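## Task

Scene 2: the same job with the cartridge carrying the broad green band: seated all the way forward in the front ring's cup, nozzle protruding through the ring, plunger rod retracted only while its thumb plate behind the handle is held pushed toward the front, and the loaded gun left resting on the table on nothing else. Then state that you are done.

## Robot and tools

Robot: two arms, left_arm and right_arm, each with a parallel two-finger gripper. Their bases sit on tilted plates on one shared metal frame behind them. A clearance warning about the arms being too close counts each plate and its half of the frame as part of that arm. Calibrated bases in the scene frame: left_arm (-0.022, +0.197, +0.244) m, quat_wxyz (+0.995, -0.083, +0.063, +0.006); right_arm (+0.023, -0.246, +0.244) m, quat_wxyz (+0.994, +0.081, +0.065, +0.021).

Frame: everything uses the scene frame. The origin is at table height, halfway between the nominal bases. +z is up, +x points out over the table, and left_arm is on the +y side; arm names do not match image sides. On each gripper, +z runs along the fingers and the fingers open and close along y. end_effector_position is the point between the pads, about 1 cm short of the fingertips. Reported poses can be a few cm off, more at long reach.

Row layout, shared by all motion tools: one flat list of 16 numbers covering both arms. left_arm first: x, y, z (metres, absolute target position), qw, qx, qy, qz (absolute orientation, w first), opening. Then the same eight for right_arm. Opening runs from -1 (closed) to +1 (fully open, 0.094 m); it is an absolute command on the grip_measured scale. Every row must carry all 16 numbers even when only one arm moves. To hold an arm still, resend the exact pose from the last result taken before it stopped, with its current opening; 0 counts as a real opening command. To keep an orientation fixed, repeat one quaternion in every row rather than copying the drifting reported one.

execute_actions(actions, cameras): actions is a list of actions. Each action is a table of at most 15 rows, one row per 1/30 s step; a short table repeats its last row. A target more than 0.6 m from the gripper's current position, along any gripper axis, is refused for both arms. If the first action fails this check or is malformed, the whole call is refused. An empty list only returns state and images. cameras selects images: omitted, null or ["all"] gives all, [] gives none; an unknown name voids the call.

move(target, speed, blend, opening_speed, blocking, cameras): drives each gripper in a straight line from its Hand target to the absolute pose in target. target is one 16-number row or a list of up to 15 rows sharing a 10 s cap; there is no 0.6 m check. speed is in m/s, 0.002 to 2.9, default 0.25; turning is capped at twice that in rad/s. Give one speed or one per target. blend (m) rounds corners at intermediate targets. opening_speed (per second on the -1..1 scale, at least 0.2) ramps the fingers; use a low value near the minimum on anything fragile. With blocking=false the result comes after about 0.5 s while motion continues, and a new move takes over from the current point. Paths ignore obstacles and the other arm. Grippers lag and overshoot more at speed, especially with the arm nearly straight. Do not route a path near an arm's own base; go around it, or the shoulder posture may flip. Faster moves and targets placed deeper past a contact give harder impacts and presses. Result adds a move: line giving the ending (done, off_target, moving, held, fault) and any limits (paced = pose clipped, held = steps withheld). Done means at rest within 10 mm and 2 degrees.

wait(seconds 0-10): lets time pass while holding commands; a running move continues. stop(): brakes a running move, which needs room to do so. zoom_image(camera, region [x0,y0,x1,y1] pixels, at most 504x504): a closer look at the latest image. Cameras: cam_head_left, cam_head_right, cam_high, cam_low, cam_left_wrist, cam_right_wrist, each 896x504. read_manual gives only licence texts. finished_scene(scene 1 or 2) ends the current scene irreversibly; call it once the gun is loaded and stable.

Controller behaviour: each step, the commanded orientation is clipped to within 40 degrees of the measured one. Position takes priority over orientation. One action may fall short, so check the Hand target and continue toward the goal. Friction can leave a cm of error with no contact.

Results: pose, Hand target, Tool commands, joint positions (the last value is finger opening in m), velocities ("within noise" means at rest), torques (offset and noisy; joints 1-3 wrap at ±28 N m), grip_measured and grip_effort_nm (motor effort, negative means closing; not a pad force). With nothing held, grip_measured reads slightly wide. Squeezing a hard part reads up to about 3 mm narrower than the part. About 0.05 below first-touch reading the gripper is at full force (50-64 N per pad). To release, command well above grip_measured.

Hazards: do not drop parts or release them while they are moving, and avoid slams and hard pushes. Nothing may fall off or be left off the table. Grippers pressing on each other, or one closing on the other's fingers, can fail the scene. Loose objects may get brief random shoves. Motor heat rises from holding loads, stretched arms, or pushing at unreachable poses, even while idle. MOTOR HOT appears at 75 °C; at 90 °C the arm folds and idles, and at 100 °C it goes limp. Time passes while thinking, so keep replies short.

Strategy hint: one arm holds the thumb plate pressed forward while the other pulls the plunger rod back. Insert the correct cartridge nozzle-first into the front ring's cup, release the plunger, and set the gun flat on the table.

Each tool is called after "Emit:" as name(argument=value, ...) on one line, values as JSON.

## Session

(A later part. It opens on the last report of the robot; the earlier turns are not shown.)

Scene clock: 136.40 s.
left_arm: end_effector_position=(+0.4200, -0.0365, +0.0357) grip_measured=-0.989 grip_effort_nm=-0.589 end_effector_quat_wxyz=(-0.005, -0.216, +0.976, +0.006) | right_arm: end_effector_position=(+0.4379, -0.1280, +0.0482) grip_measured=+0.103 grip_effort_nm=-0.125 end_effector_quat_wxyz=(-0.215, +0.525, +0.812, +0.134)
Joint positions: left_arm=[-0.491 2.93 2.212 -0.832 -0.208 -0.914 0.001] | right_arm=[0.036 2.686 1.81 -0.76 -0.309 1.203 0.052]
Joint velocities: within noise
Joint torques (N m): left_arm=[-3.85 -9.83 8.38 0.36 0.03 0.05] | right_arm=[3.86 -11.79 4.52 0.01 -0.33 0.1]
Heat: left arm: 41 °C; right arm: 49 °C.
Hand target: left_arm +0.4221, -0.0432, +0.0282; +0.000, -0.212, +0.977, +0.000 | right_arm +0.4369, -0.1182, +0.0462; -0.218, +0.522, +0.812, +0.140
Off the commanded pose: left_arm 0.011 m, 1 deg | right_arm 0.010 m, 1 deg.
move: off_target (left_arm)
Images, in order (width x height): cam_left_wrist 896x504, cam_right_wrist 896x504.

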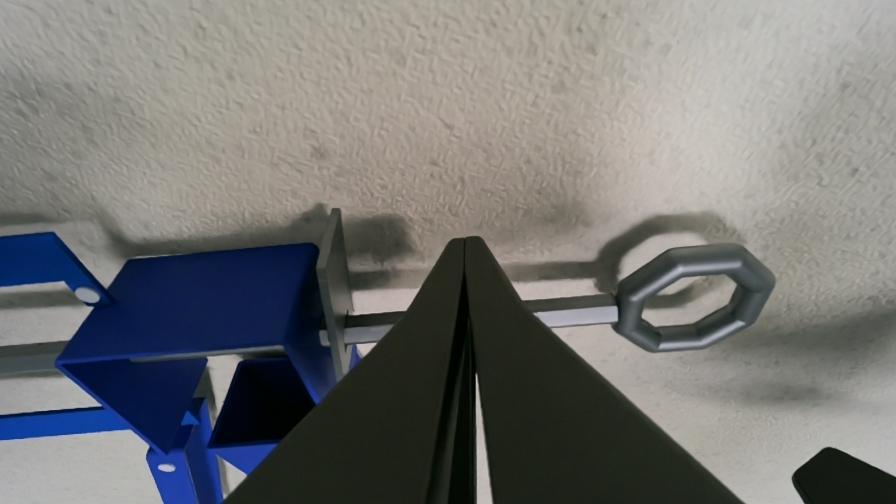

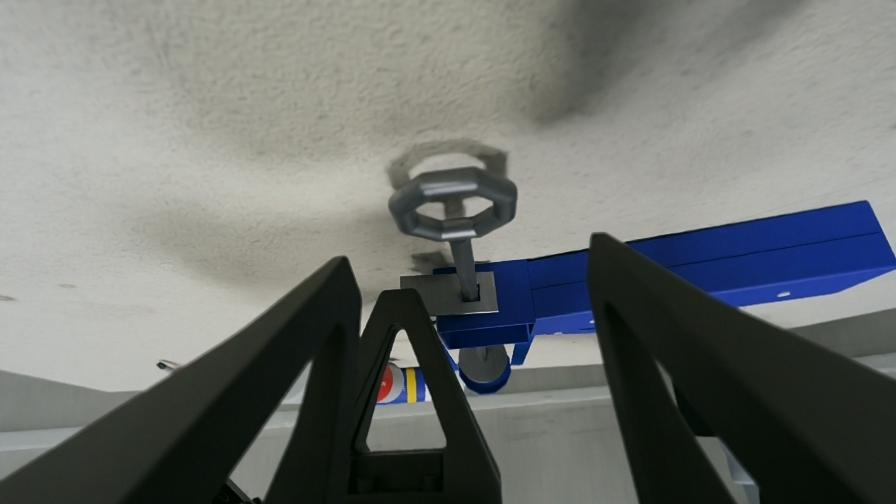

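Emit:
move(target=[[0.4225, -0.0435, 0.028, 0, 0.2122, -0.9772, 0, -1, 0.4305, -0.1030, 0.0160, -0.2177,0.5226,0.8124,0.14, 0.1],[0.4225, -0.0435, 0.028, 0, 0.2122, -0.9772, 0, -1, 0.4305, -0.1030, 0.0160, -0.2177,0.5226,0.8124,0.14, -0.6]], speed=[0.06,0.06], opening_speed=0.4, cameras=["cam_left_wrist","cam_right_wrist"])

Scene clock: 144.07 s.
left_arm: end_effector_position=(+0.4200, -0.0365, +0.0357) grip_measured=-0.989 grip_effort_nm=-0.589 end_effector_quat_wxyz=(-0.005, -0.216, +0.976, +0.006) | right_arm: end_effector_position=(+0.4322, -0.1124, +0.0181) grip_measured=-0.282 grip_effort_nm=-1.004 end_effector_quat_wxyz=(-0.213, +0.527, +0.811, +0.140)
Joint positions: left_arm=[-0.491 2.93 2.212 -0.832 -0.208 -0.914 0.001] | right_arm=[0.057 2.761 1.81 -0.666 -0.317 1.228 0.034]
Joint velocities: within noise
Joint torques (N m): left_arm=[-3.74 -9.84 8.53 0.37 0.01 0.08] | right_arm=[4.04 -11.21 5.65 -0.16 -0.27 0.11]
Heat: left arm: 41 °C; right arm: 49 °C.
Hand target: left_arm +0.4221, -0.0432, +0.0282; +0.000, -0.212, +0.977, +0.000 | right_arm +0.4304, -0.1032, +0.0162; -0.217, +0.523, +0.812, +0.140
Off the commanded pose: left_arm 0.011 m, 1 deg | right_arm 0.010 m, 1 deg.
move: off_target (left_arm); target 2's new opening was sent with right_arm's hand 0.012 m and 1 deg from that target
Images, in order (width x height): cam_left_wrist 896x504, cam_right_wrist 896x504.

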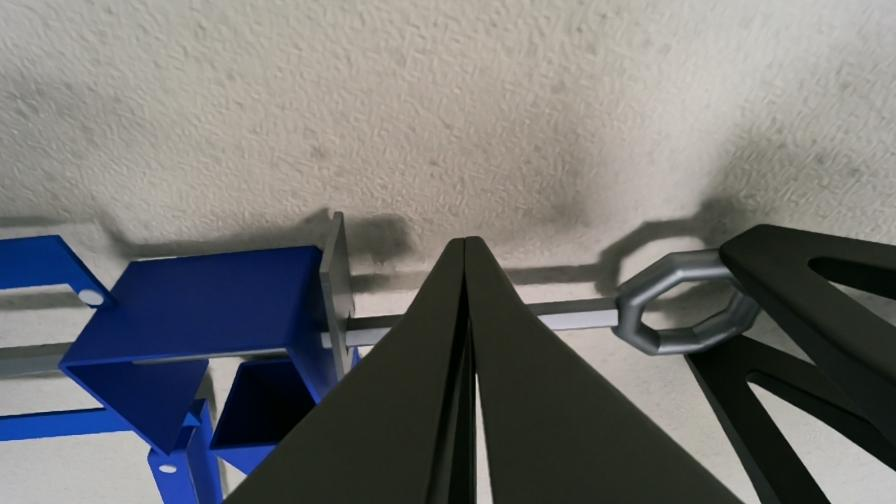

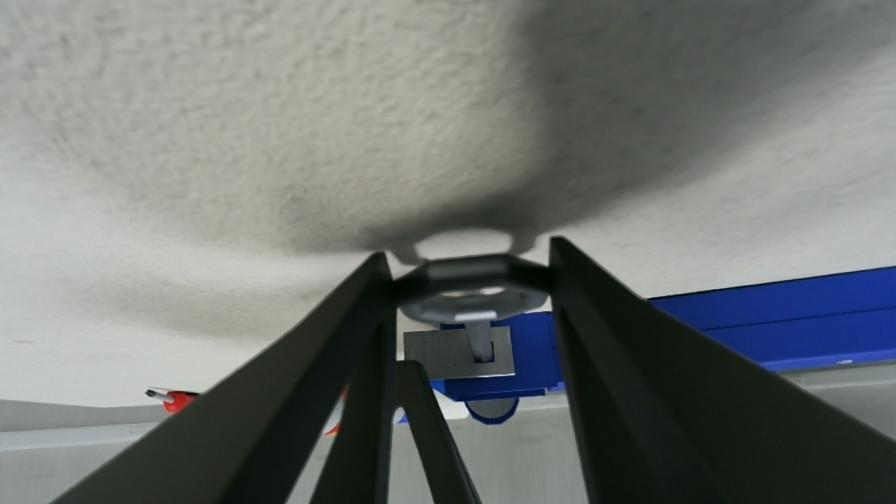

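Emit:
move(target=[[0.4165, -0.0305, 0.023, 0, 0.2122, -0.9772, 0, -1, 0.4305, -0.1030, 0.0160, -0.2177,0.5226,0.8124,0.14, -0.6]], speed=[0.04], cameras=["cam_left_wrist","cam_right_wrist"])

Scene clock: 148.20 s.
left_arm: end_effector_position=(+0.4093, -0.0293, +0.0189) grip_measured=-0.989 grip_effort_nm=-0.589 end_effector_quat_wxyz=(-0.009, -0.213, +0.977, +0.010) | right_arm: end_effector_position=(+0.4322, -0.1124, +0.0181) grip_measured=-0.282 grip_effort_nm=-1.009 end_effector_quat_wxyz=(-0.213, +0.527, +0.811, +0.140)
Joint positions: left_arm=[-0.481 2.93 2.136 -0.767 -0.208 -0.901 0.001] | right_arm=[0.057 2.761 1.81 -0.666 -0.317 1.228 0.034]
Joint velocities: within noise
Joint torques (N m): left_arm=[-2.96 -12.85 4.68 0.4 0.01 0.15] | right_arm=[4.01 -11.18 5.57 -0.17 -0.27 0.1]
Heat: left arm: 42 °C; right arm: 48 °C.
Hand target: left_arm +0.4164, -0.0306, +0.0231; +0.000, -0.212, +0.977, +0.000 | right_arm +0.4304, -0.1032, +0.0162; -0.217, +0.523, +0.812, +0.140
Off the commanded pose: left_arm 0.008 m, 2 deg | right_arm 0.010 m, 1 deg.
move: done
Images, in order (width x height): cam_left_wrist 896x504, cam_right_wrist 896x504.

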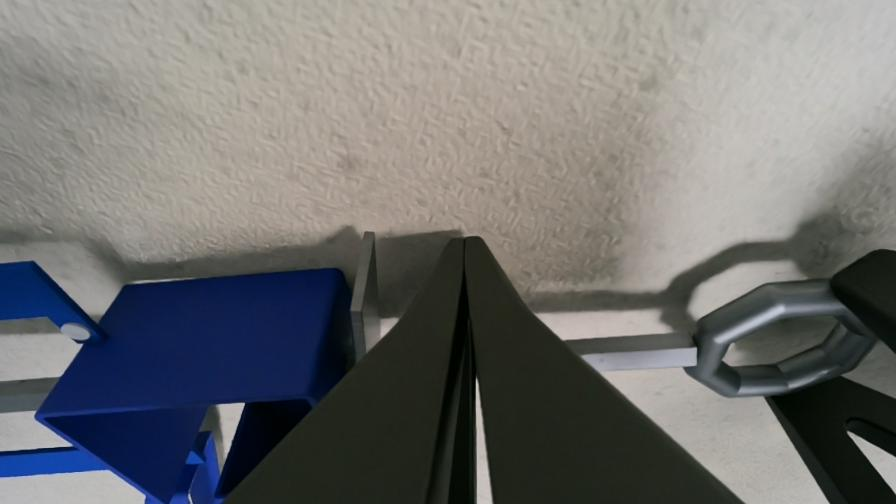

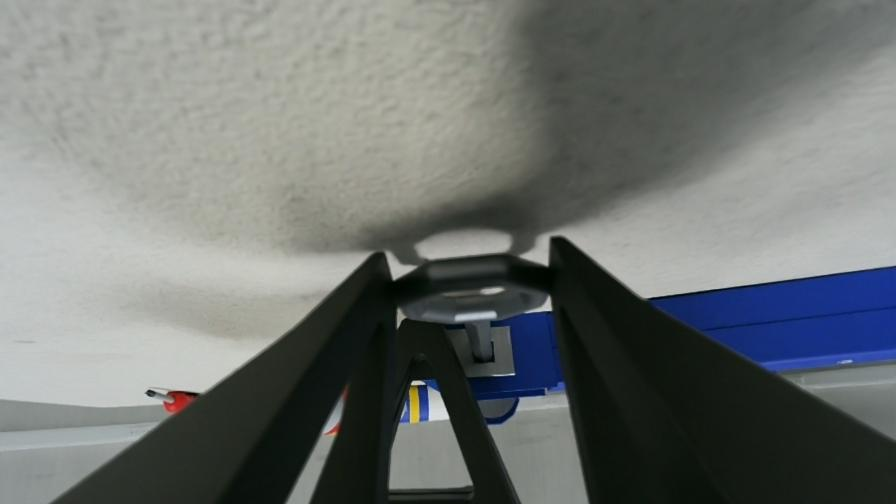

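Emit:
move(target=[[0.4135, -0.0235, 0.028, 0, 0.2122, -0.9772, 0, -1, 0.4388, -0.1212, 0.0160, -0.2177,0.5226,0.8124,0.14, -0.6]], speed=[0.04], cameras=["cam_left_wrist","cam_right_wrist"])

Scene clock: 152.00 s.
left_arm: end_effector_position=(+0.4036, -0.0276, +0.0141) grip_measured=-0.989 grip_effort_nm=-0.589 end_effector_quat_wxyz=(-0.009, -0.210, +0.978, +0.009) | right_arm: end_effector_position=(+0.4363, -0.1170, +0.0182) grip_measured=-0.283 grip_effort_nm=-1.009 end_effector_quat_wxyz=(-0.216, +0.521, +0.814, +0.141)
Joint positions: left_arm=[-0.481 2.917 2.083 -0.724 -0.207 -0.894 0.001] | right_arm=[0.045 2.777 1.852 -0.704 -0.32 1.202 0.034]
Joint velocities: within noise
Joint torques (N m): left_arm=[-2.22 -14.94 3.41 0.24 -0.01 0.17] | right_arm=[1.51 -11.6 6.56 -0.3 -0.2 -0.06]
Heat: left arm: 43 °C; right arm: 48 °C.
Hand target: left_arm +0.4134, -0.0236, +0.0276; +0.000, -0.212, +0.977, +0.000 | right_arm +0.4387, -0.1213, +0.0160; -0.217, +0.523, +0.812, +0.140
Off the commanded pose: left_arm 0.018 m, 1 deg | right_arm 0.005 m, 0 deg.
move: off_target (left_arm)
Images, in order (width x height): cam_left_wrist 896x504, cam_right_wrist 896x504.

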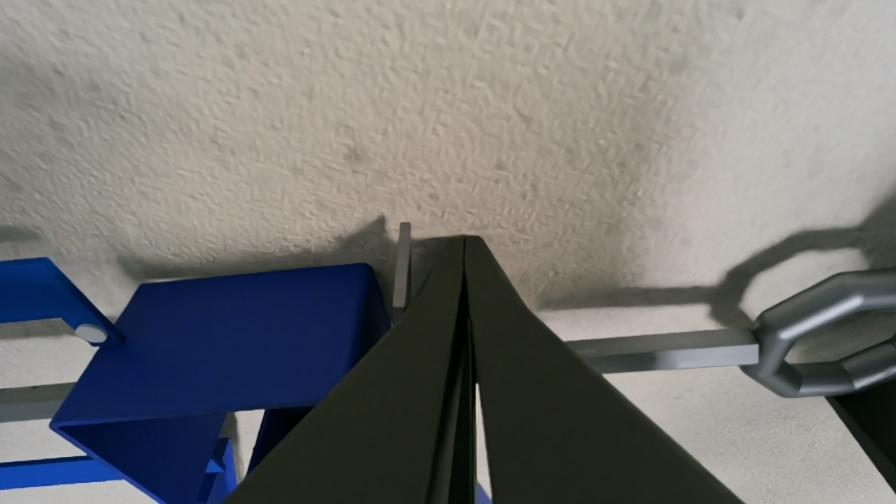

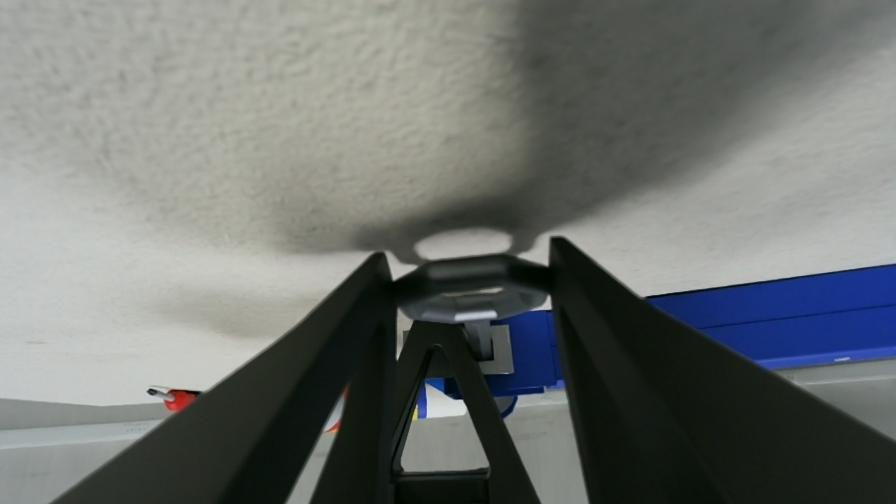

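Emit:
move(target=[[0.4175, -0.0225, 0.040, 0, 0.2122, -0.9772, 0, -1, 0.4388, -0.1212, 0.0160, -0.2177,0.5226,0.8124,0.14, -0.6]], speed=[0.04], cameras=["cam_left_wrist"])

Scene clock: 156.97 s.
left_arm: end_effector_position=(+0.4042, -0.0273, +0.0147) grip_measured=-0.989 grip_effort_nm=-0.589 end_effector_quat_wxyz=(-0.009, -0.211, +0.978, +0.007) | right_arm: end_effector_position=(+0.4363, -0.1170, +0.0182) grip_measured=-0.283 grip_effort_nm=-1.009 end_effector_quat_wxyz=(-0.216, +0.521, +0.814, +0.141)
Joint positions: left_arm=[-0.479 2.915 2.082 -0.724 -0.204 -0.893 0.001] | right_arm=[0.045 2.777 1.852 -0.704 -0.32 1.202 0.034]
Joint velocities: within noise
Joint torques (N m): left_arm=[-2.21 -16.42 4.44 -0.02 -0.01 0.15] | right_arm=[1.54 -11.52 6.42 -0.3 -0.21 -0.06]
Heat: left arm: 44 °C; right arm: 48 °C.
Hand target: left_arm +0.4174, -0.0226, +0.0389; +0.000, -0.212, +0.977, +0.000 | right_arm +0.4387, -0.1213, +0.0160; -0.217, +0.523, +0.812, +0.140
Off the commanded pose: left_arm 0.029 m, 1 deg | right_arm 0.005 m, 0 deg.
move: off_target (left_arm)
Images, in order (width x height): cam_left_wrist 896x504.

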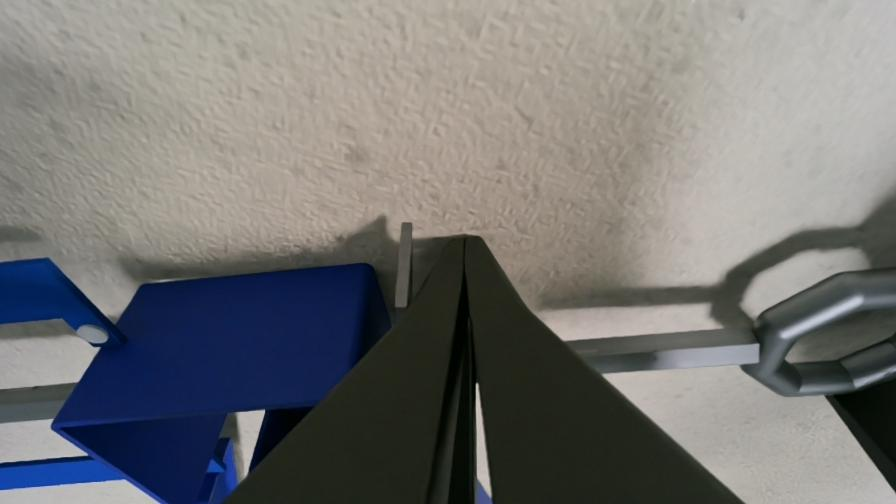

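Emit:
move(target=[[0.4205, -0.0225, 0.052, 0, 0.2122, -0.9772, 0, -1, 0.4388, -0.1212, 0.0160, -0.2177,0.5226,0.8124,0.14, -0.6]], speed=[0.04], cameras=["cam_left_wrist"])

Scene clock: 161.93 s.
left_arm: end_effector_position=(+0.4034, -0.0259, +0.0207) grip_measured=-0.989 grip_effort_nm=-0.589 end_effector_quat_wxyz=(-0.014, -0.209, +0.978, +0.009) | right_arm: end_effector_position=(+0.4363, -0.1170, +0.0182) grip_measured=-0.283 grip_effort_nm=-1.009 end_effector_quat_wxyz=(-0.216, +0.521, +0.814, +0.141)
Joint positions: left_arm=[-0.479 2.902 2.082 -0.748 -0.202 -0.892 0.001] | right_arm=[0.045 2.777 1.852 -0.704 -0.32 1.202 0.034]
Joint velocities: within noise
Joint torques (N m): left_arm=[-2.47 -17.07 4.98 -0.07 -0.02 0.11] | right_arm=[1.55 -11.49 6.48 -0.32 -0.21 -0.08]
Heat: left arm: 45 °C; right arm: 48 °C.
Hand target: left_arm +0.4202, -0.0226, +0.0505; +0.000, -0.212, +0.977, +0.000 | right_arm +0.4387, -0.1213, +0.0160; -0.217, +0.523, +0.812, +0.140
Off the commanded pose: left_arm 0.036 m, 2 deg | right_arm 0.005 m, 0 deg.
move: off_target (left_arm)
Images, in order (width x height): cam_left_wrist 896x504.

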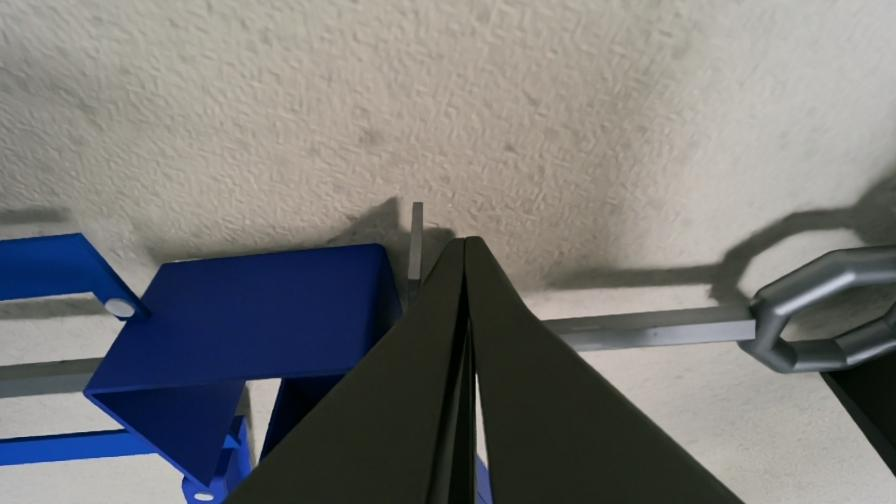

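Emit:
move(target=[[0.4195, -0.0200, 0.052, 0, 0.2122, -0.9772, 0, -1, 0.4512, -0.1485, 0.0165, -0.2177,0.5226,0.8124,0.14, -0.6]], speed=[0.04], cameras=["cam_left_wrist","cam_right_wrist"])

Scene clock: 166.67 s.
left_arm: end_effector_position=(+0.4086, -0.0353, +0.0268) grip_measured=-0.989 grip_effort_nm=-0.589 end_effector_quat_wxyz=(-0.015, -0.211, +0.977, -0.016) | right_arm: end_effector_position=(+0.4432, -0.1307, +0.0185) grip_measured=-0.283 grip_effort_nm=-1.004 end_effector_quat_wxyz=(-0.230, +0.515, +0.812, +0.150)
Joint positions: left_arm=[-0.479 2.889 2.082 -0.73 -0.16 -0.889 0.001] | right_arm=[0.004 2.81 1.932 -0.781 -0.349 1.145 0.034]
Joint velocities: within noise
Joint torques (N m): left_arm=[-2.24 -16.61 3.93 -0.12 -0.38 0.11] | right_arm=[0.1 -12.48 7.25 -0.46 0.09 -0.13]
Heat: left arm: 50 °C; right arm: 49 °C.
Hand target: left_arm +0.4195, -0.0206, +0.0505; +0.000, -0.212, +0.977, +0.000 | right_arm +0.4508, -0.1485, +0.0168; -0.217, +0.523, +0.812, +0.140
Off the commanded pose: left_arm 0.031 m, 3 deg | right_arm 0.020 m, 2 deg.
move: off_target (left_arm, right_arm)
Images, in order (width x height): cam_left_wrist 896x504, cam_right_wrist 896x504.

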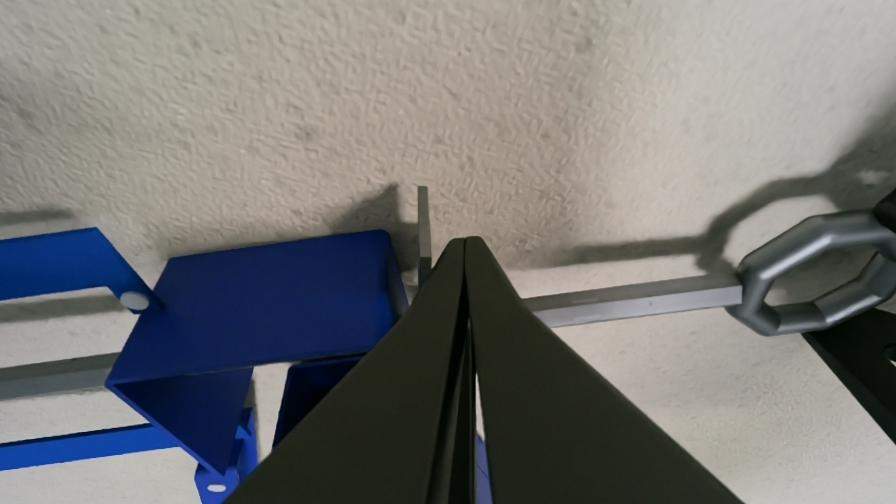

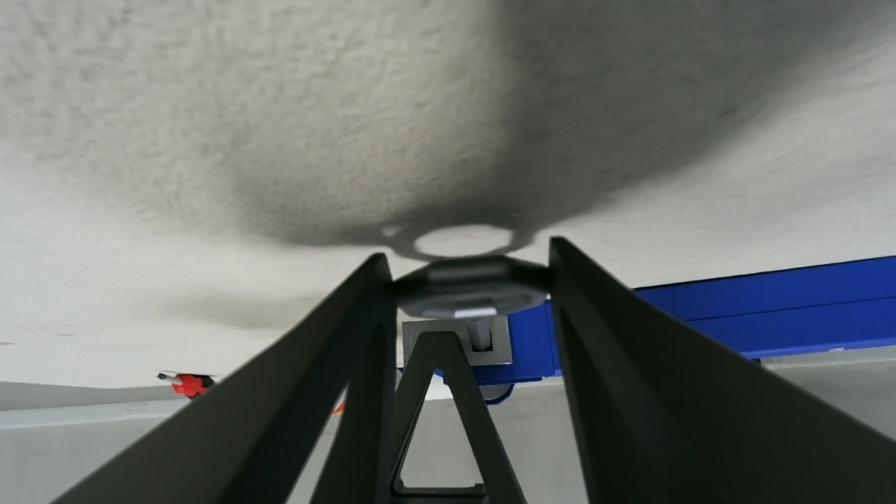

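Emit:
move(target=[[0.4090, 0.0050, 0.050, 0, 0.2122, -0.9772, 0, -1, 0.4530, -0.1550, 0.0165, -0.2177,0.5226,0.8124,0.14, -0.6]], speed=[0.04], cameras=["cam_left_wrist","cam_right_wrist"])

Emit:
zoom_image(camera="cam_left_wrist", region=[340, 170, 500, 330])

Scene clock: 171.03 s.
left_arm: end_effector_position=(+0.4067, -0.0324, +0.0342) grip_measured=-0.989 grip_effort_nm=-0.584 end_effector_quat_wxyz=(-0.002, -0.202, +0.978, -0.047) | right_arm: end_effector_position=(+0.4435, -0.1309, +0.0195) grip_measured=-0.283 grip_effort_nm=-1.009 end_effector_quat_wxyz=(-0.235, +0.512, +0.811, +0.156)
Joint positions: left_arm=[-0.466 2.798 1.916 -0.595 -0.127 -0.85 0.001] | right_arm=[-0.002 2.815 1.942 -0.793 -0.364 1.132 0.034]
Joint velocities: within noise
Joint torques (N m): left_arm=[-0.14 -15.57 3.04 -0.32 -0.65 0.13] | right_arm=[-0.62 -12.67 7.34 -0.48 0.22 -0.11]
Heat: left arm: 50 °C; right arm: 50 °C.
Hand target: left_arm +0.4093, +0.0031, +0.0483; +0.000, -0.212, +0.977, -0.001 | right_arm +0.4523, -0.1548, +0.0170; -0.217, +0.523, +0.812, +0.140
Off the commanded pose: left_arm 0.041 m, 6 deg | right_arm 0.026 m, 3 deg.
move: off_target (left_arm, right_arm)
Images, in order (width x height): cam_left_wrist 896x504, cam_right_wrist 896x504.

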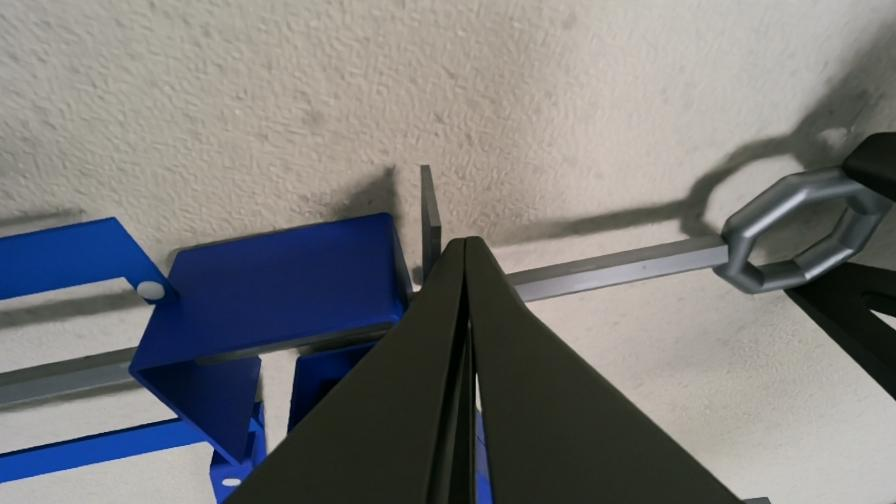

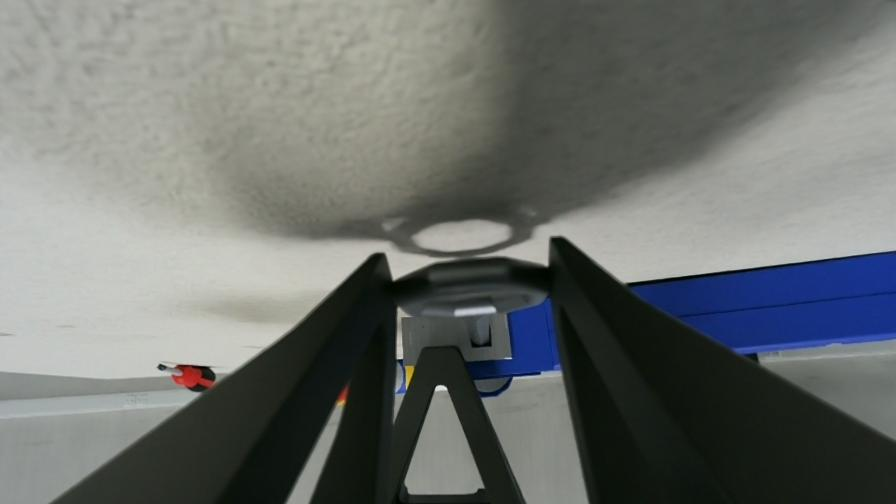

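Scaled by 3.150 from the camera's 896x504 image, which has a finer 1280x720 frame.

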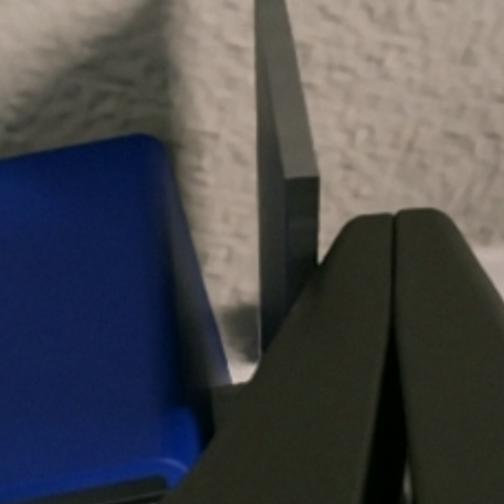

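Emit:
move(target=[[0.4175, -0.0300, 0.050, 0, 0.2122, -0.9772, 0, -1, 0.4420, -0.1240, 0.0165, -0.2177,0.5226,0.8124,0.14, -0.6],[0.4155, -0.0280, 0.095, 0, 0.2122, -0.9772, 0, -1, 0.4420, -0.1240, 0.0165, -0.2177,0.5226,0.8124,0.14, -0.6],[0.394, 0.000, 0.095, 0, 0.2122, -0.9772, 0, -0.2, 0.4420, -0.1240, 0.0165, -0.2177,0.5226,0.8124,0.14, -0.6]], speed=[0.05,0.08,0.08], cameras=["cam_left_wrist","cam_right_wrist"])

Scene clock: 186.43 s.
left_arm: end_effector_position=(+0.3724, +0.0003, +0.0705) grip_measured=-0.203 grip_effort_nm=0.144 end_effector_quat_wxyz=(-0.032, -0.208, +0.977, +0.019) | right_arm: end_effector_position=(+0.4407, -0.1322, +0.0128) grip_measured=-0.283 grip_effort_nm=-1.004 end_effector_quat_wxyz=(-0.228, +0.527, +0.806, +0.144)
Joint positions: left_arm=[-0.478 2.654 1.777 -0.731 -0.195 -0.897 0.037] | right_arm=[0.002 2.815 1.917 -0.759 -0.341 1.173 0.034]
Joint velocities: within noise
Joint torques (N m): left_arm=[-2.35 -15.94 4.18 0.32 -0.07 0.12] | right_arm=[4.75 -14.08 3.02 -0.02 -0.04 0.15]
Heat: left arm: 48 °C; right arm: 54 °C.
Hand target: left_arm +0.3934, +0.0003, +0.0947; +0.000, -0.213, +0.977, +0.001 | right_arm +0.4420, -0.1241, +0.0166; -0.218, +0.522, +0.812, +0.140
Off the commanded pose: left_arm 0.033 m, 4 deg | right_arm 0.009 m, 2 deg.
move: off_target (left_arm); target 3's new opening was sent with left_arm's hand 0.033 m and 4 deg from that target
Images, in order (width x height): cam_left_wrist 896x504, cam_right_wrist 896x504.

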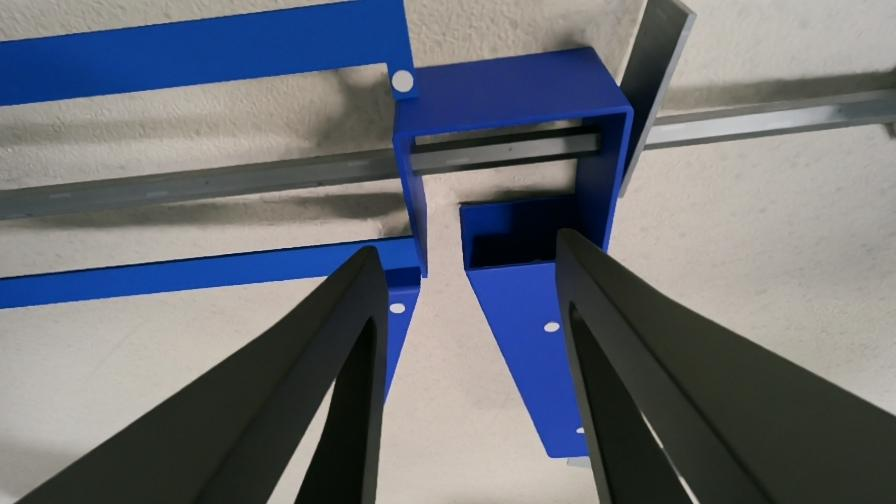

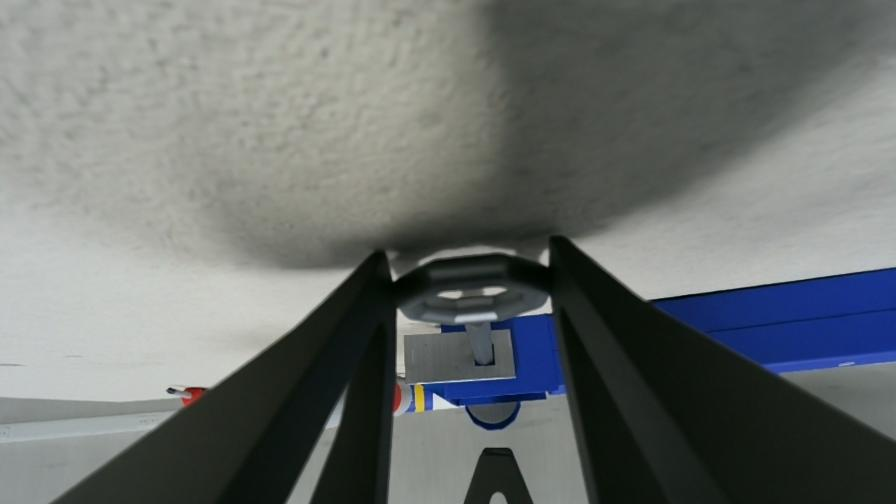

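Emit:
move(target=[[0.406, -0.046, 0.085, 0, 0.2122, -0.9772, 0, -0.2, 0.4420, -0.1270, 0.0185, -0.2177,0.5226,0.8124,0.14, -0.6],[0.406, -0.048, 0.065, 0, 0.2122, -0.9772, 0, -0.2, 0.4420, -0.1270, 0.0185, -0.2177,0.5226,0.8124,0.14, -0.6]], speed=[0.08,0.06], cameras=["cam_left_wrist","cam_right_wrist"])

Scene clock: 192.00 s.
left_arm: end_effector_position=(+0.4085, -0.0435, +0.0699) grip_measured=-0.203 grip_effort_nm=0.149 end_effector_quat_wxyz=(+0.002, -0.213, +0.977, -0.007) | right_arm: end_effector_position=(+0.4405, -0.1322, +0.0128) grip_measured=-0.283 grip_effort_nm=-1.004 end_effector_quat_wxyz=(-0.228, +0.528, +0.805, +0.145)
Joint positions: left_arm=[-0.524 2.785 2.04 -0.786 -0.198 -0.937 0.037] | right_arm=[0.002 2.813 1.914 -0.756 -0.341 1.174 0.034]
Joint velocities: within noise
Joint torques (N m): left_arm=[-4.11 -9.94 8.31 0.13 -0.08 -0.1] | right_arm=[4.26 -14.6 2.92 -0.11 -0.04 0.07]
Heat: left arm: 50 °C; right arm: 56 °C.
Hand target: left_arm +0.4060, -0.0479, +0.0652; +0.001, -0.212, +0.977, -0.001 | right_arm +0.4419, -0.1270, +0.0185; -0.218, +0.523, +0.812, +0.140
Off the commanded pose: left_arm 0.007 m, 1 deg | right_arm 0.008 m, 2 deg.
move: done
Images, in order (width x height): cam_left_wrist 896x504, cam_right_wrist 896x504.

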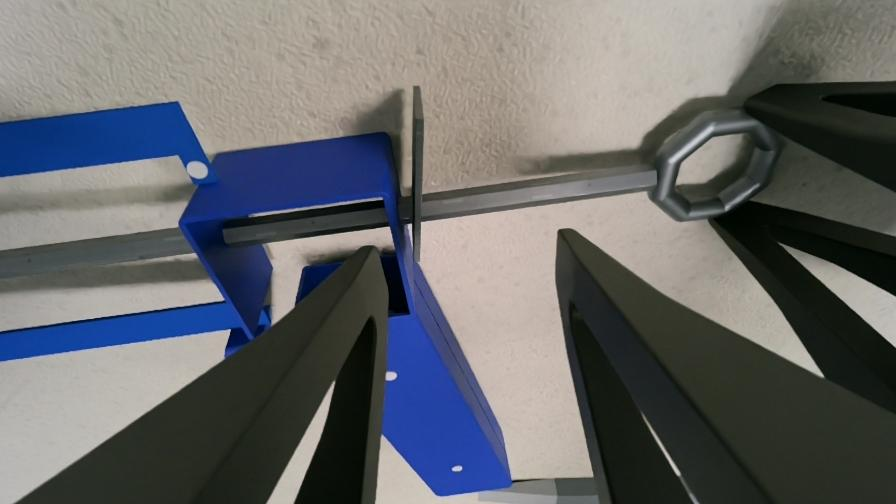

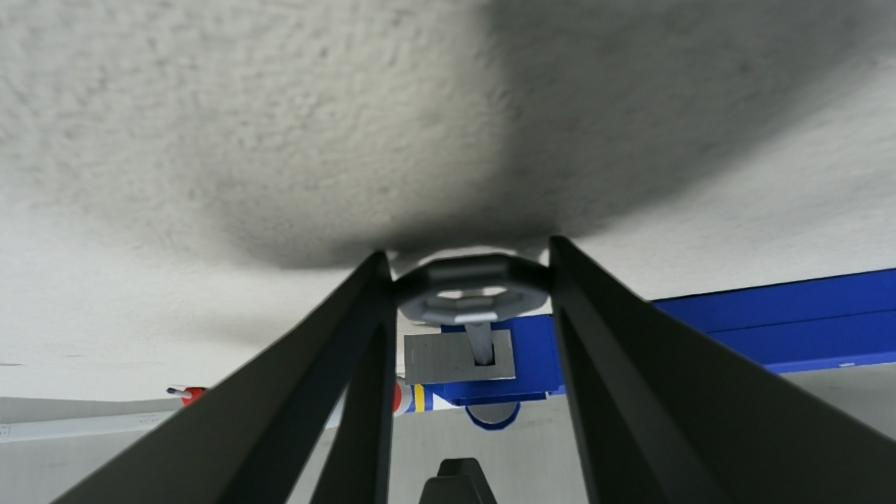

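Emit:
move(target=[[0.3945, -0.040, 0.052, 0, 0.2122, -0.9772, 0, -0.2, 0.4420, -0.1270, 0.0185, -0.2177,0.5226,0.8124,0.14, -0.6]], speed=[0.06], cameras=["cam_left_wrist"])

Scene clock: 197.47 s.
left_arm: end_effector_position=(+0.3933, -0.0386, +0.0547) grip_measured=-0.203 grip_effort_nm=0.144 end_effector_quat_wxyz=(-0.007, -0.211, +0.978, +0.001) | right_arm: end_effector_position=(+0.4405, -0.1322, +0.0128) grip_measured=-0.283 grip_effort_nm=-1.009 end_effector_quat_wxyz=(-0.228, +0.528, +0.805, +0.145)
Joint positions: left_arm=[-0.524 2.785 1.967 -0.736 -0.198 -0.937 0.037] | right_arm=[0.002 2.813 1.914 -0.756 -0.341 1.174 0.034]
Joint velocities: within noise
Joint torques (N m): left_arm=[-3.38 -11.4 4.92 0.39 -0.09 0] | right_arm=[4.23 -14.65 2.93 -0.1 -0.05 0.08]
Heat: left arm: 48 °C; right arm: 55 °C.
Hand target: left_arm +0.3945, -0.0400, +0.0521; +0.000, -0.212, +0.977, +0.000 | right_arm +0.4419, -0.1270, +0.0185; -0.218, +0.523, +0.812, +0.140
Off the commanded pose: left_arm 0.003 m, 1 deg | right_arm 0.008 m, 2 deg.
move: done
Images, in order (width x height): cam_left_wrist 896x504.

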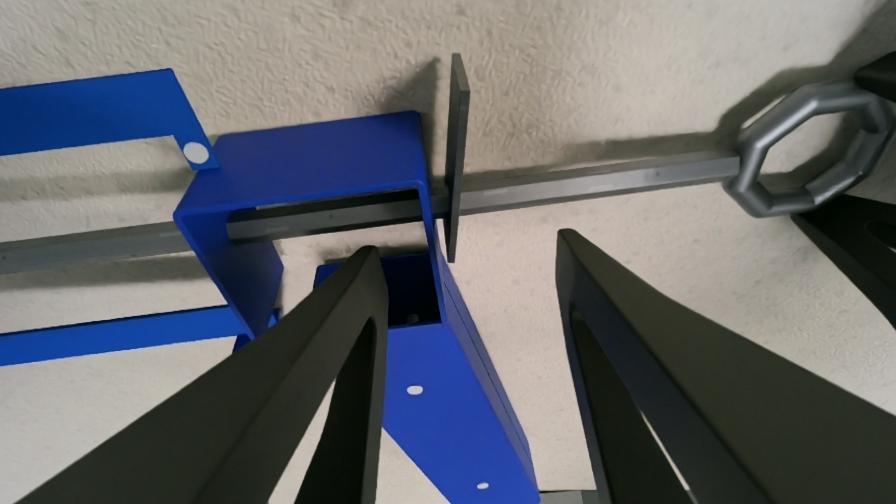

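Emit:
move(target=[[0.3930, -0.0350, 0.036, 0, 0.2122, -0.9772, 0, -0.2, 0.4420, -0.1270, 0.0185, -0.2177,0.5226,0.8124,0.14, -0.6]], speed=[0.05], cameras=["cam_left_wrist"])

Scene clock: 201.47 s.
left_arm: end_effector_position=(+0.3985, -0.0385, +0.0509) grip_measured=-0.203 grip_effort_nm=0.144 end_effector_quat_wxyz=(+0.003, -0.216, +0.976, -0.008) | right_arm: end_effector_position=(+0.4405, -0.1322, +0.0128) grip_measured=-0.283 grip_effort_nm=-1.009 end_effector_quat_wxyz=(-0.228, +0.528, +0.805, +0.145)
Joint positions: left_arm=[-0.517 2.785 1.951 -0.692 -0.198 -0.935 0.037] | right_arm=[0.002 2.813 1.914 -0.756 -0.341 1.174 0.034]
Joint velocities: within noise
Joint torques (N m): left_arm=[-2.76 -9.44 4.6 0.47 -0.07 0.15] | right_arm=[4.23 -14.74 2.96 -0.09 -0.04 0.11]
Heat: left arm: 48 °C; right arm: 55 °C.
Hand target: left_arm +0.3926, -0.0348, +0.0365; +0.000, -0.212, +0.977, +0.000 | right_arm +0.4419, -0.1270, +0.0185; -0.218, +0.523, +0.812, +0.140
Off the commanded pose: left_arm 0.016 m, 1 deg | right_arm 0.008 m, 2 deg.
move: off_target (left_arm)
Images, in order (width x height): cam_left_wrist 896x504.

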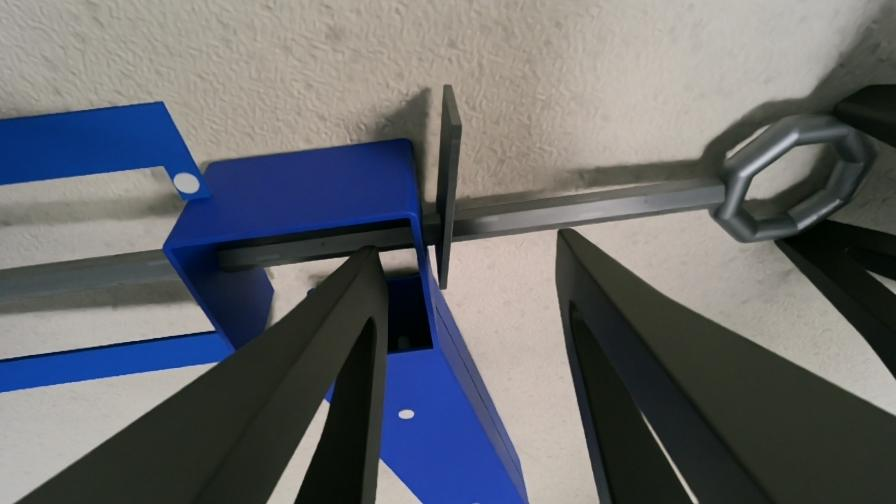

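Emit:
move(target=[[0.387, -0.0310, 0.028, 0, 0.2122, -0.9772, 0, -0.2, 0.4420, -0.1270, 0.0185, -0.2177,0.5226,0.8124,0.14, -0.6]], speed=[0.05], cameras=["cam_left_wrist"])

Scene clock: 204.93 s.
left_arm: end_effector_position=(+0.3915, -0.0347, +0.0411) grip_measured=-0.203 grip_effort_nm=0.144 end_effector_quat_wxyz=(+0.002, -0.217, +0.976, -0.007) | right_arm: end_effector_position=(+0.4405, -0.1322, +0.0128) grip_measured=-0.283 grip_effort_nm=-1.009 end_effector_quat_wxyz=(-0.228, +0.528, +0.805, +0.145)
Joint positions: left_arm=[-0.513 2.785 1.904 -0.648 -0.198 -0.933 0.037] | right_arm=[0.002 2.813 1.914 -0.756 -0.341 1.174 0.034]
Joint velocities: within noise
Joint torques (N m): left_arm=[-2.71 -9.58 4.51 0.45 -0.09 0.16] | right_arm=[4.25 -14.65 2.93 -0.1 -0.04 0.09]
Heat: left arm: 47 °C; right arm: 55 °C.
Hand target: left_arm +0.3867, -0.0308, +0.0284; +0.000, -0.212, +0.977, +0.000 | right_arm +0.4419, -0.1270, +0.0185; -0.218, +0.523, +0.812, +0.140
Off the commanded pose: left_arm 0.014 m, 1 deg | right_arm 0.008 m, 2 deg.
move: off_target (left_arm)
Images, in order (width x height): cam_left_wrist 896x504.

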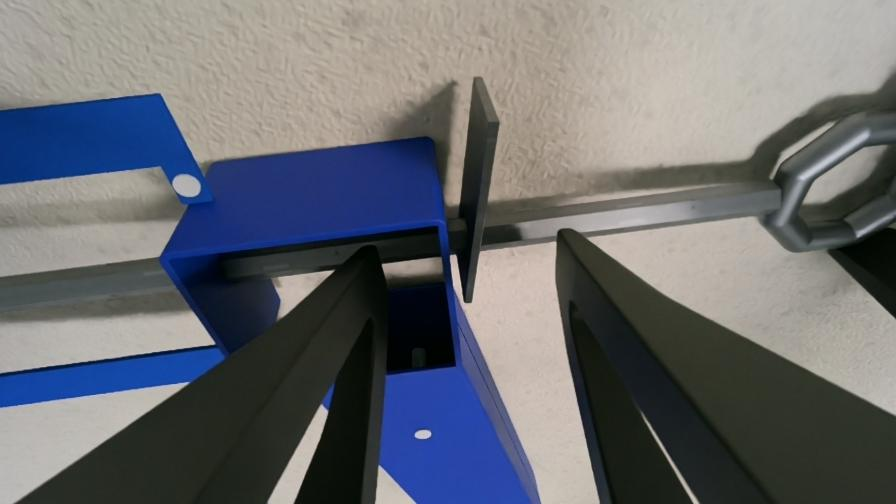

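Emit:
move(target=[[0.3865, -0.0300, 0.021, 0, 0.2122, -0.9772, 0, -0.2, 0.4420, -0.1270, 0.0185, -0.2177,0.5226,0.8124,0.14, -0.6]], speed=[0.05], cameras=["cam_left_wrist"])

Scene clock: 212.03 s.
left_arm: end_effector_position=(+0.3924, -0.0342, +0.0361) grip_measured=-0.203 grip_effort_nm=0.154 end_effector_quat_wxyz=(+0.004, -0.217, +0.976, -0.008) | right_arm: end_effector_position=(+0.4406, -0.1322, +0.0128) grip_measured=-0.283 grip_effort_nm=-1.009 end_effector_quat_wxyz=(-0.228, +0.528, +0.806, +0.145)
Joint positions: left_arm=[-0.509 2.795 1.904 -0.631 -0.198 -0.928 0.037] | right_arm=[0.002 2.813 1.914 -0.755 -0.34 1.174 0.034]
Joint velocities: within noise
Joint torques (N m): left_arm=[-2.63 -9.24 4.71 0.43 -0.06 0.13] | right_arm=[4.29 -14.57 2.84 -0.09 -0.04 0.11]
Heat: left arm: 46 °C; right arm: 55 °C.
Hand target: left_arm +0.3861, -0.0298, +0.0215; +0.000, -0.212, +0.977, +0.000 | right_arm +0.4420, -0.1271, +0.0185; -0.218, +0.523, +0.812, +0.140
Off the commanded pose: left_arm 0.017 m, 1 deg | right_arm 0.008 m, 2 deg.
move: off_target (left_arm)
Images, in order (width x height): cam_left_wrist 896x504.

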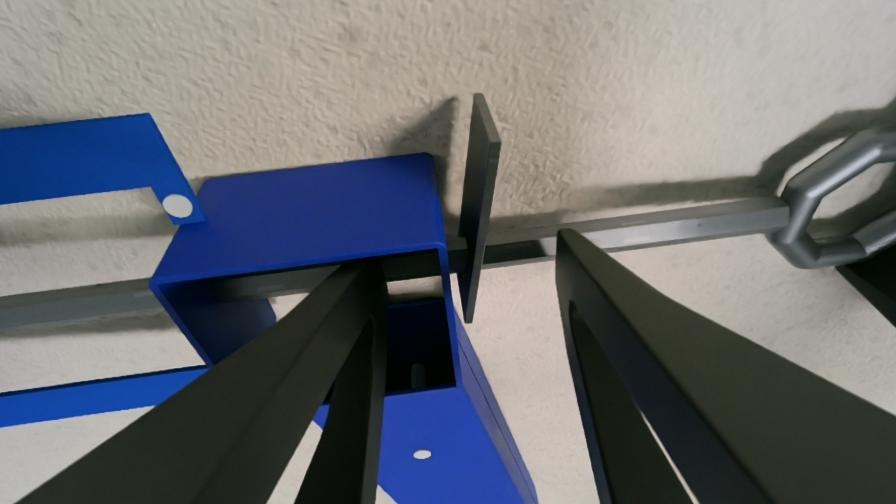

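Emit:
move(target=[[0.3865, -0.0300, 0.021, 0, 0.2122, -0.9772, 0, -0.7, 0.4420, -0.1270, 0.0185, -0.2177,0.5226,0.8124,0.14, -0.6]], opening_speed=0.3, cameras=["cam_left_wrist"])

Scene clock: 215.83 s.
left_arm: end_effector_position=(+0.3924, -0.0342, +0.0361) grip_measured=-0.697 grip_effort_nm=-0.139 end_effector_quat_wxyz=(+0.004, -0.217, +0.976, -0.008) | right_arm: end_effector_position=(+0.4406, -0.1322, +0.0128) grip_measured=-0.283 grip_effort_nm=-1.009 end_effector_quat_wxyz=(-0.228, +0.528, +0.806, +0.145)
Joint positions: left_arm=[-0.509 2.795 1.904 -0.631 -0.198 -0.928 0.014] | right_arm=[0.002 2.813 1.914 -0.755 -0.34 1.174 0.034]
Joint velocities: within noise
Joint torques (N m): left_arm=[-2.69 -9.16 4.63 0.45 -0.09 0.13] | right_arm=[4.21 -14.61 2.84 -0.1 -0.04 0.07]
Heat: left arm: 45 °C; right arm: 55 °C.
Hand target: left_arm +0.3861, -0.0298, +0.0215; +0.000, -0.212, +0.977, +0.000 | right_arm +0.4420, -0.1271, +0.0185; -0.218, +0.523, +0.812, +0.140
Off the commanded pose: left_arm 0.017 m, 1 deg | right_arm 0.008 m, 2 deg.
move: off_target (left_arm)
Images, in order (width x height): cam_left_wrist 896x504.

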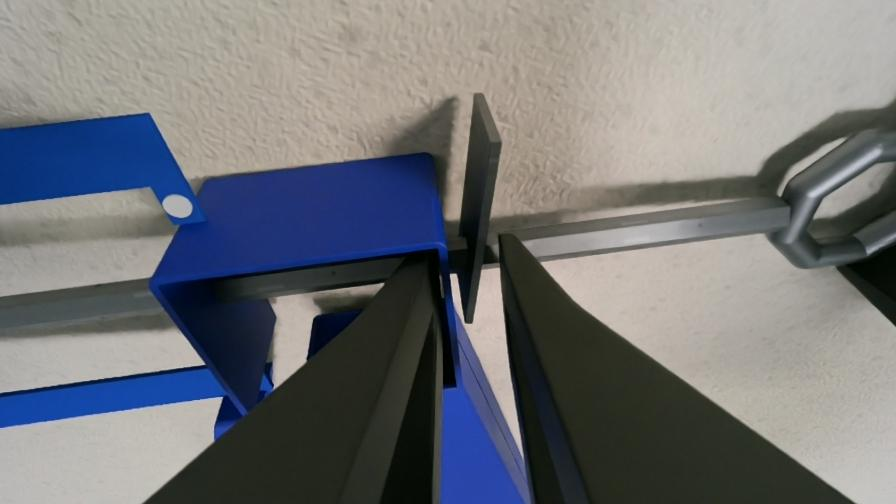

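Emit:
move(target=[[0.3865, -0.0300, 0.021, 0, 0.2122, -0.9772, 0, -1, 0.4420, -0.1270, 0.0185, -0.2177,0.5226,0.8124,0.14, -0.6]], opening_speed=0.2, cameras=["cam_left_wrist"])

Scene clock: 219.77 s.
left_arm: end_effector_position=(+0.3918, -0.0319, +0.0360) grip_measured=-0.912 grip_effort_nm=-1.023 end_effector_quat_wxyz=(+0.004, -0.214, +0.977, -0.003) | right_arm: end_effector_position=(+0.4406, -0.1322, +0.0128) grip_measured=-0.283 grip_effort_nm=-1.009 end_effector_quat_wxyz=(-0.228, +0.528, +0.806, +0.145)
Joint positions: left_arm=[-0.508 2.795 1.904 -0.637 -0.206 -0.923 0.004] | right_arm=[0.002 2.813 1.914 -0.755 -0.34 1.174 0.034]
Joint velocities: within noise
Joint torques (N m): left_arm=[-2.61 -9.35 4.49 0.47 0.02 0.06] | right_arm=[4.26 -14.65 2.88 -0.09 -0.04 0.1]
Heat: left arm: 45 °C; right arm: 55 °C.
Hand target: left_arm +0.3861, -0.0297, +0.0215; +0.000, -0.212, +0.977, +0.000 | right_arm +0.4420, -0.1271, +0.0185; -0.218, +0.523, +0.812, +0.140
Off the commanded pose: left_arm 0.016 m, 1 deg | right_arm 0.008 m, 2 deg.
move: off_target (left_arm)
Images, in order (width x height): cam_left_wrist 896x504.

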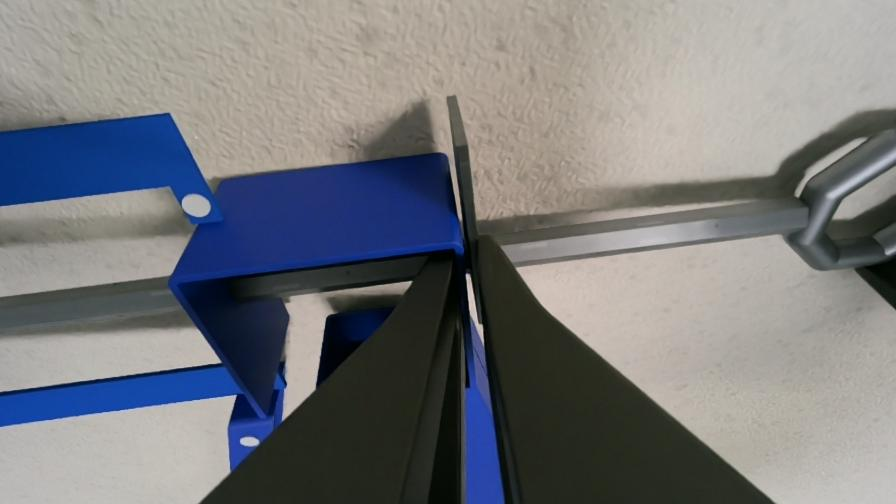

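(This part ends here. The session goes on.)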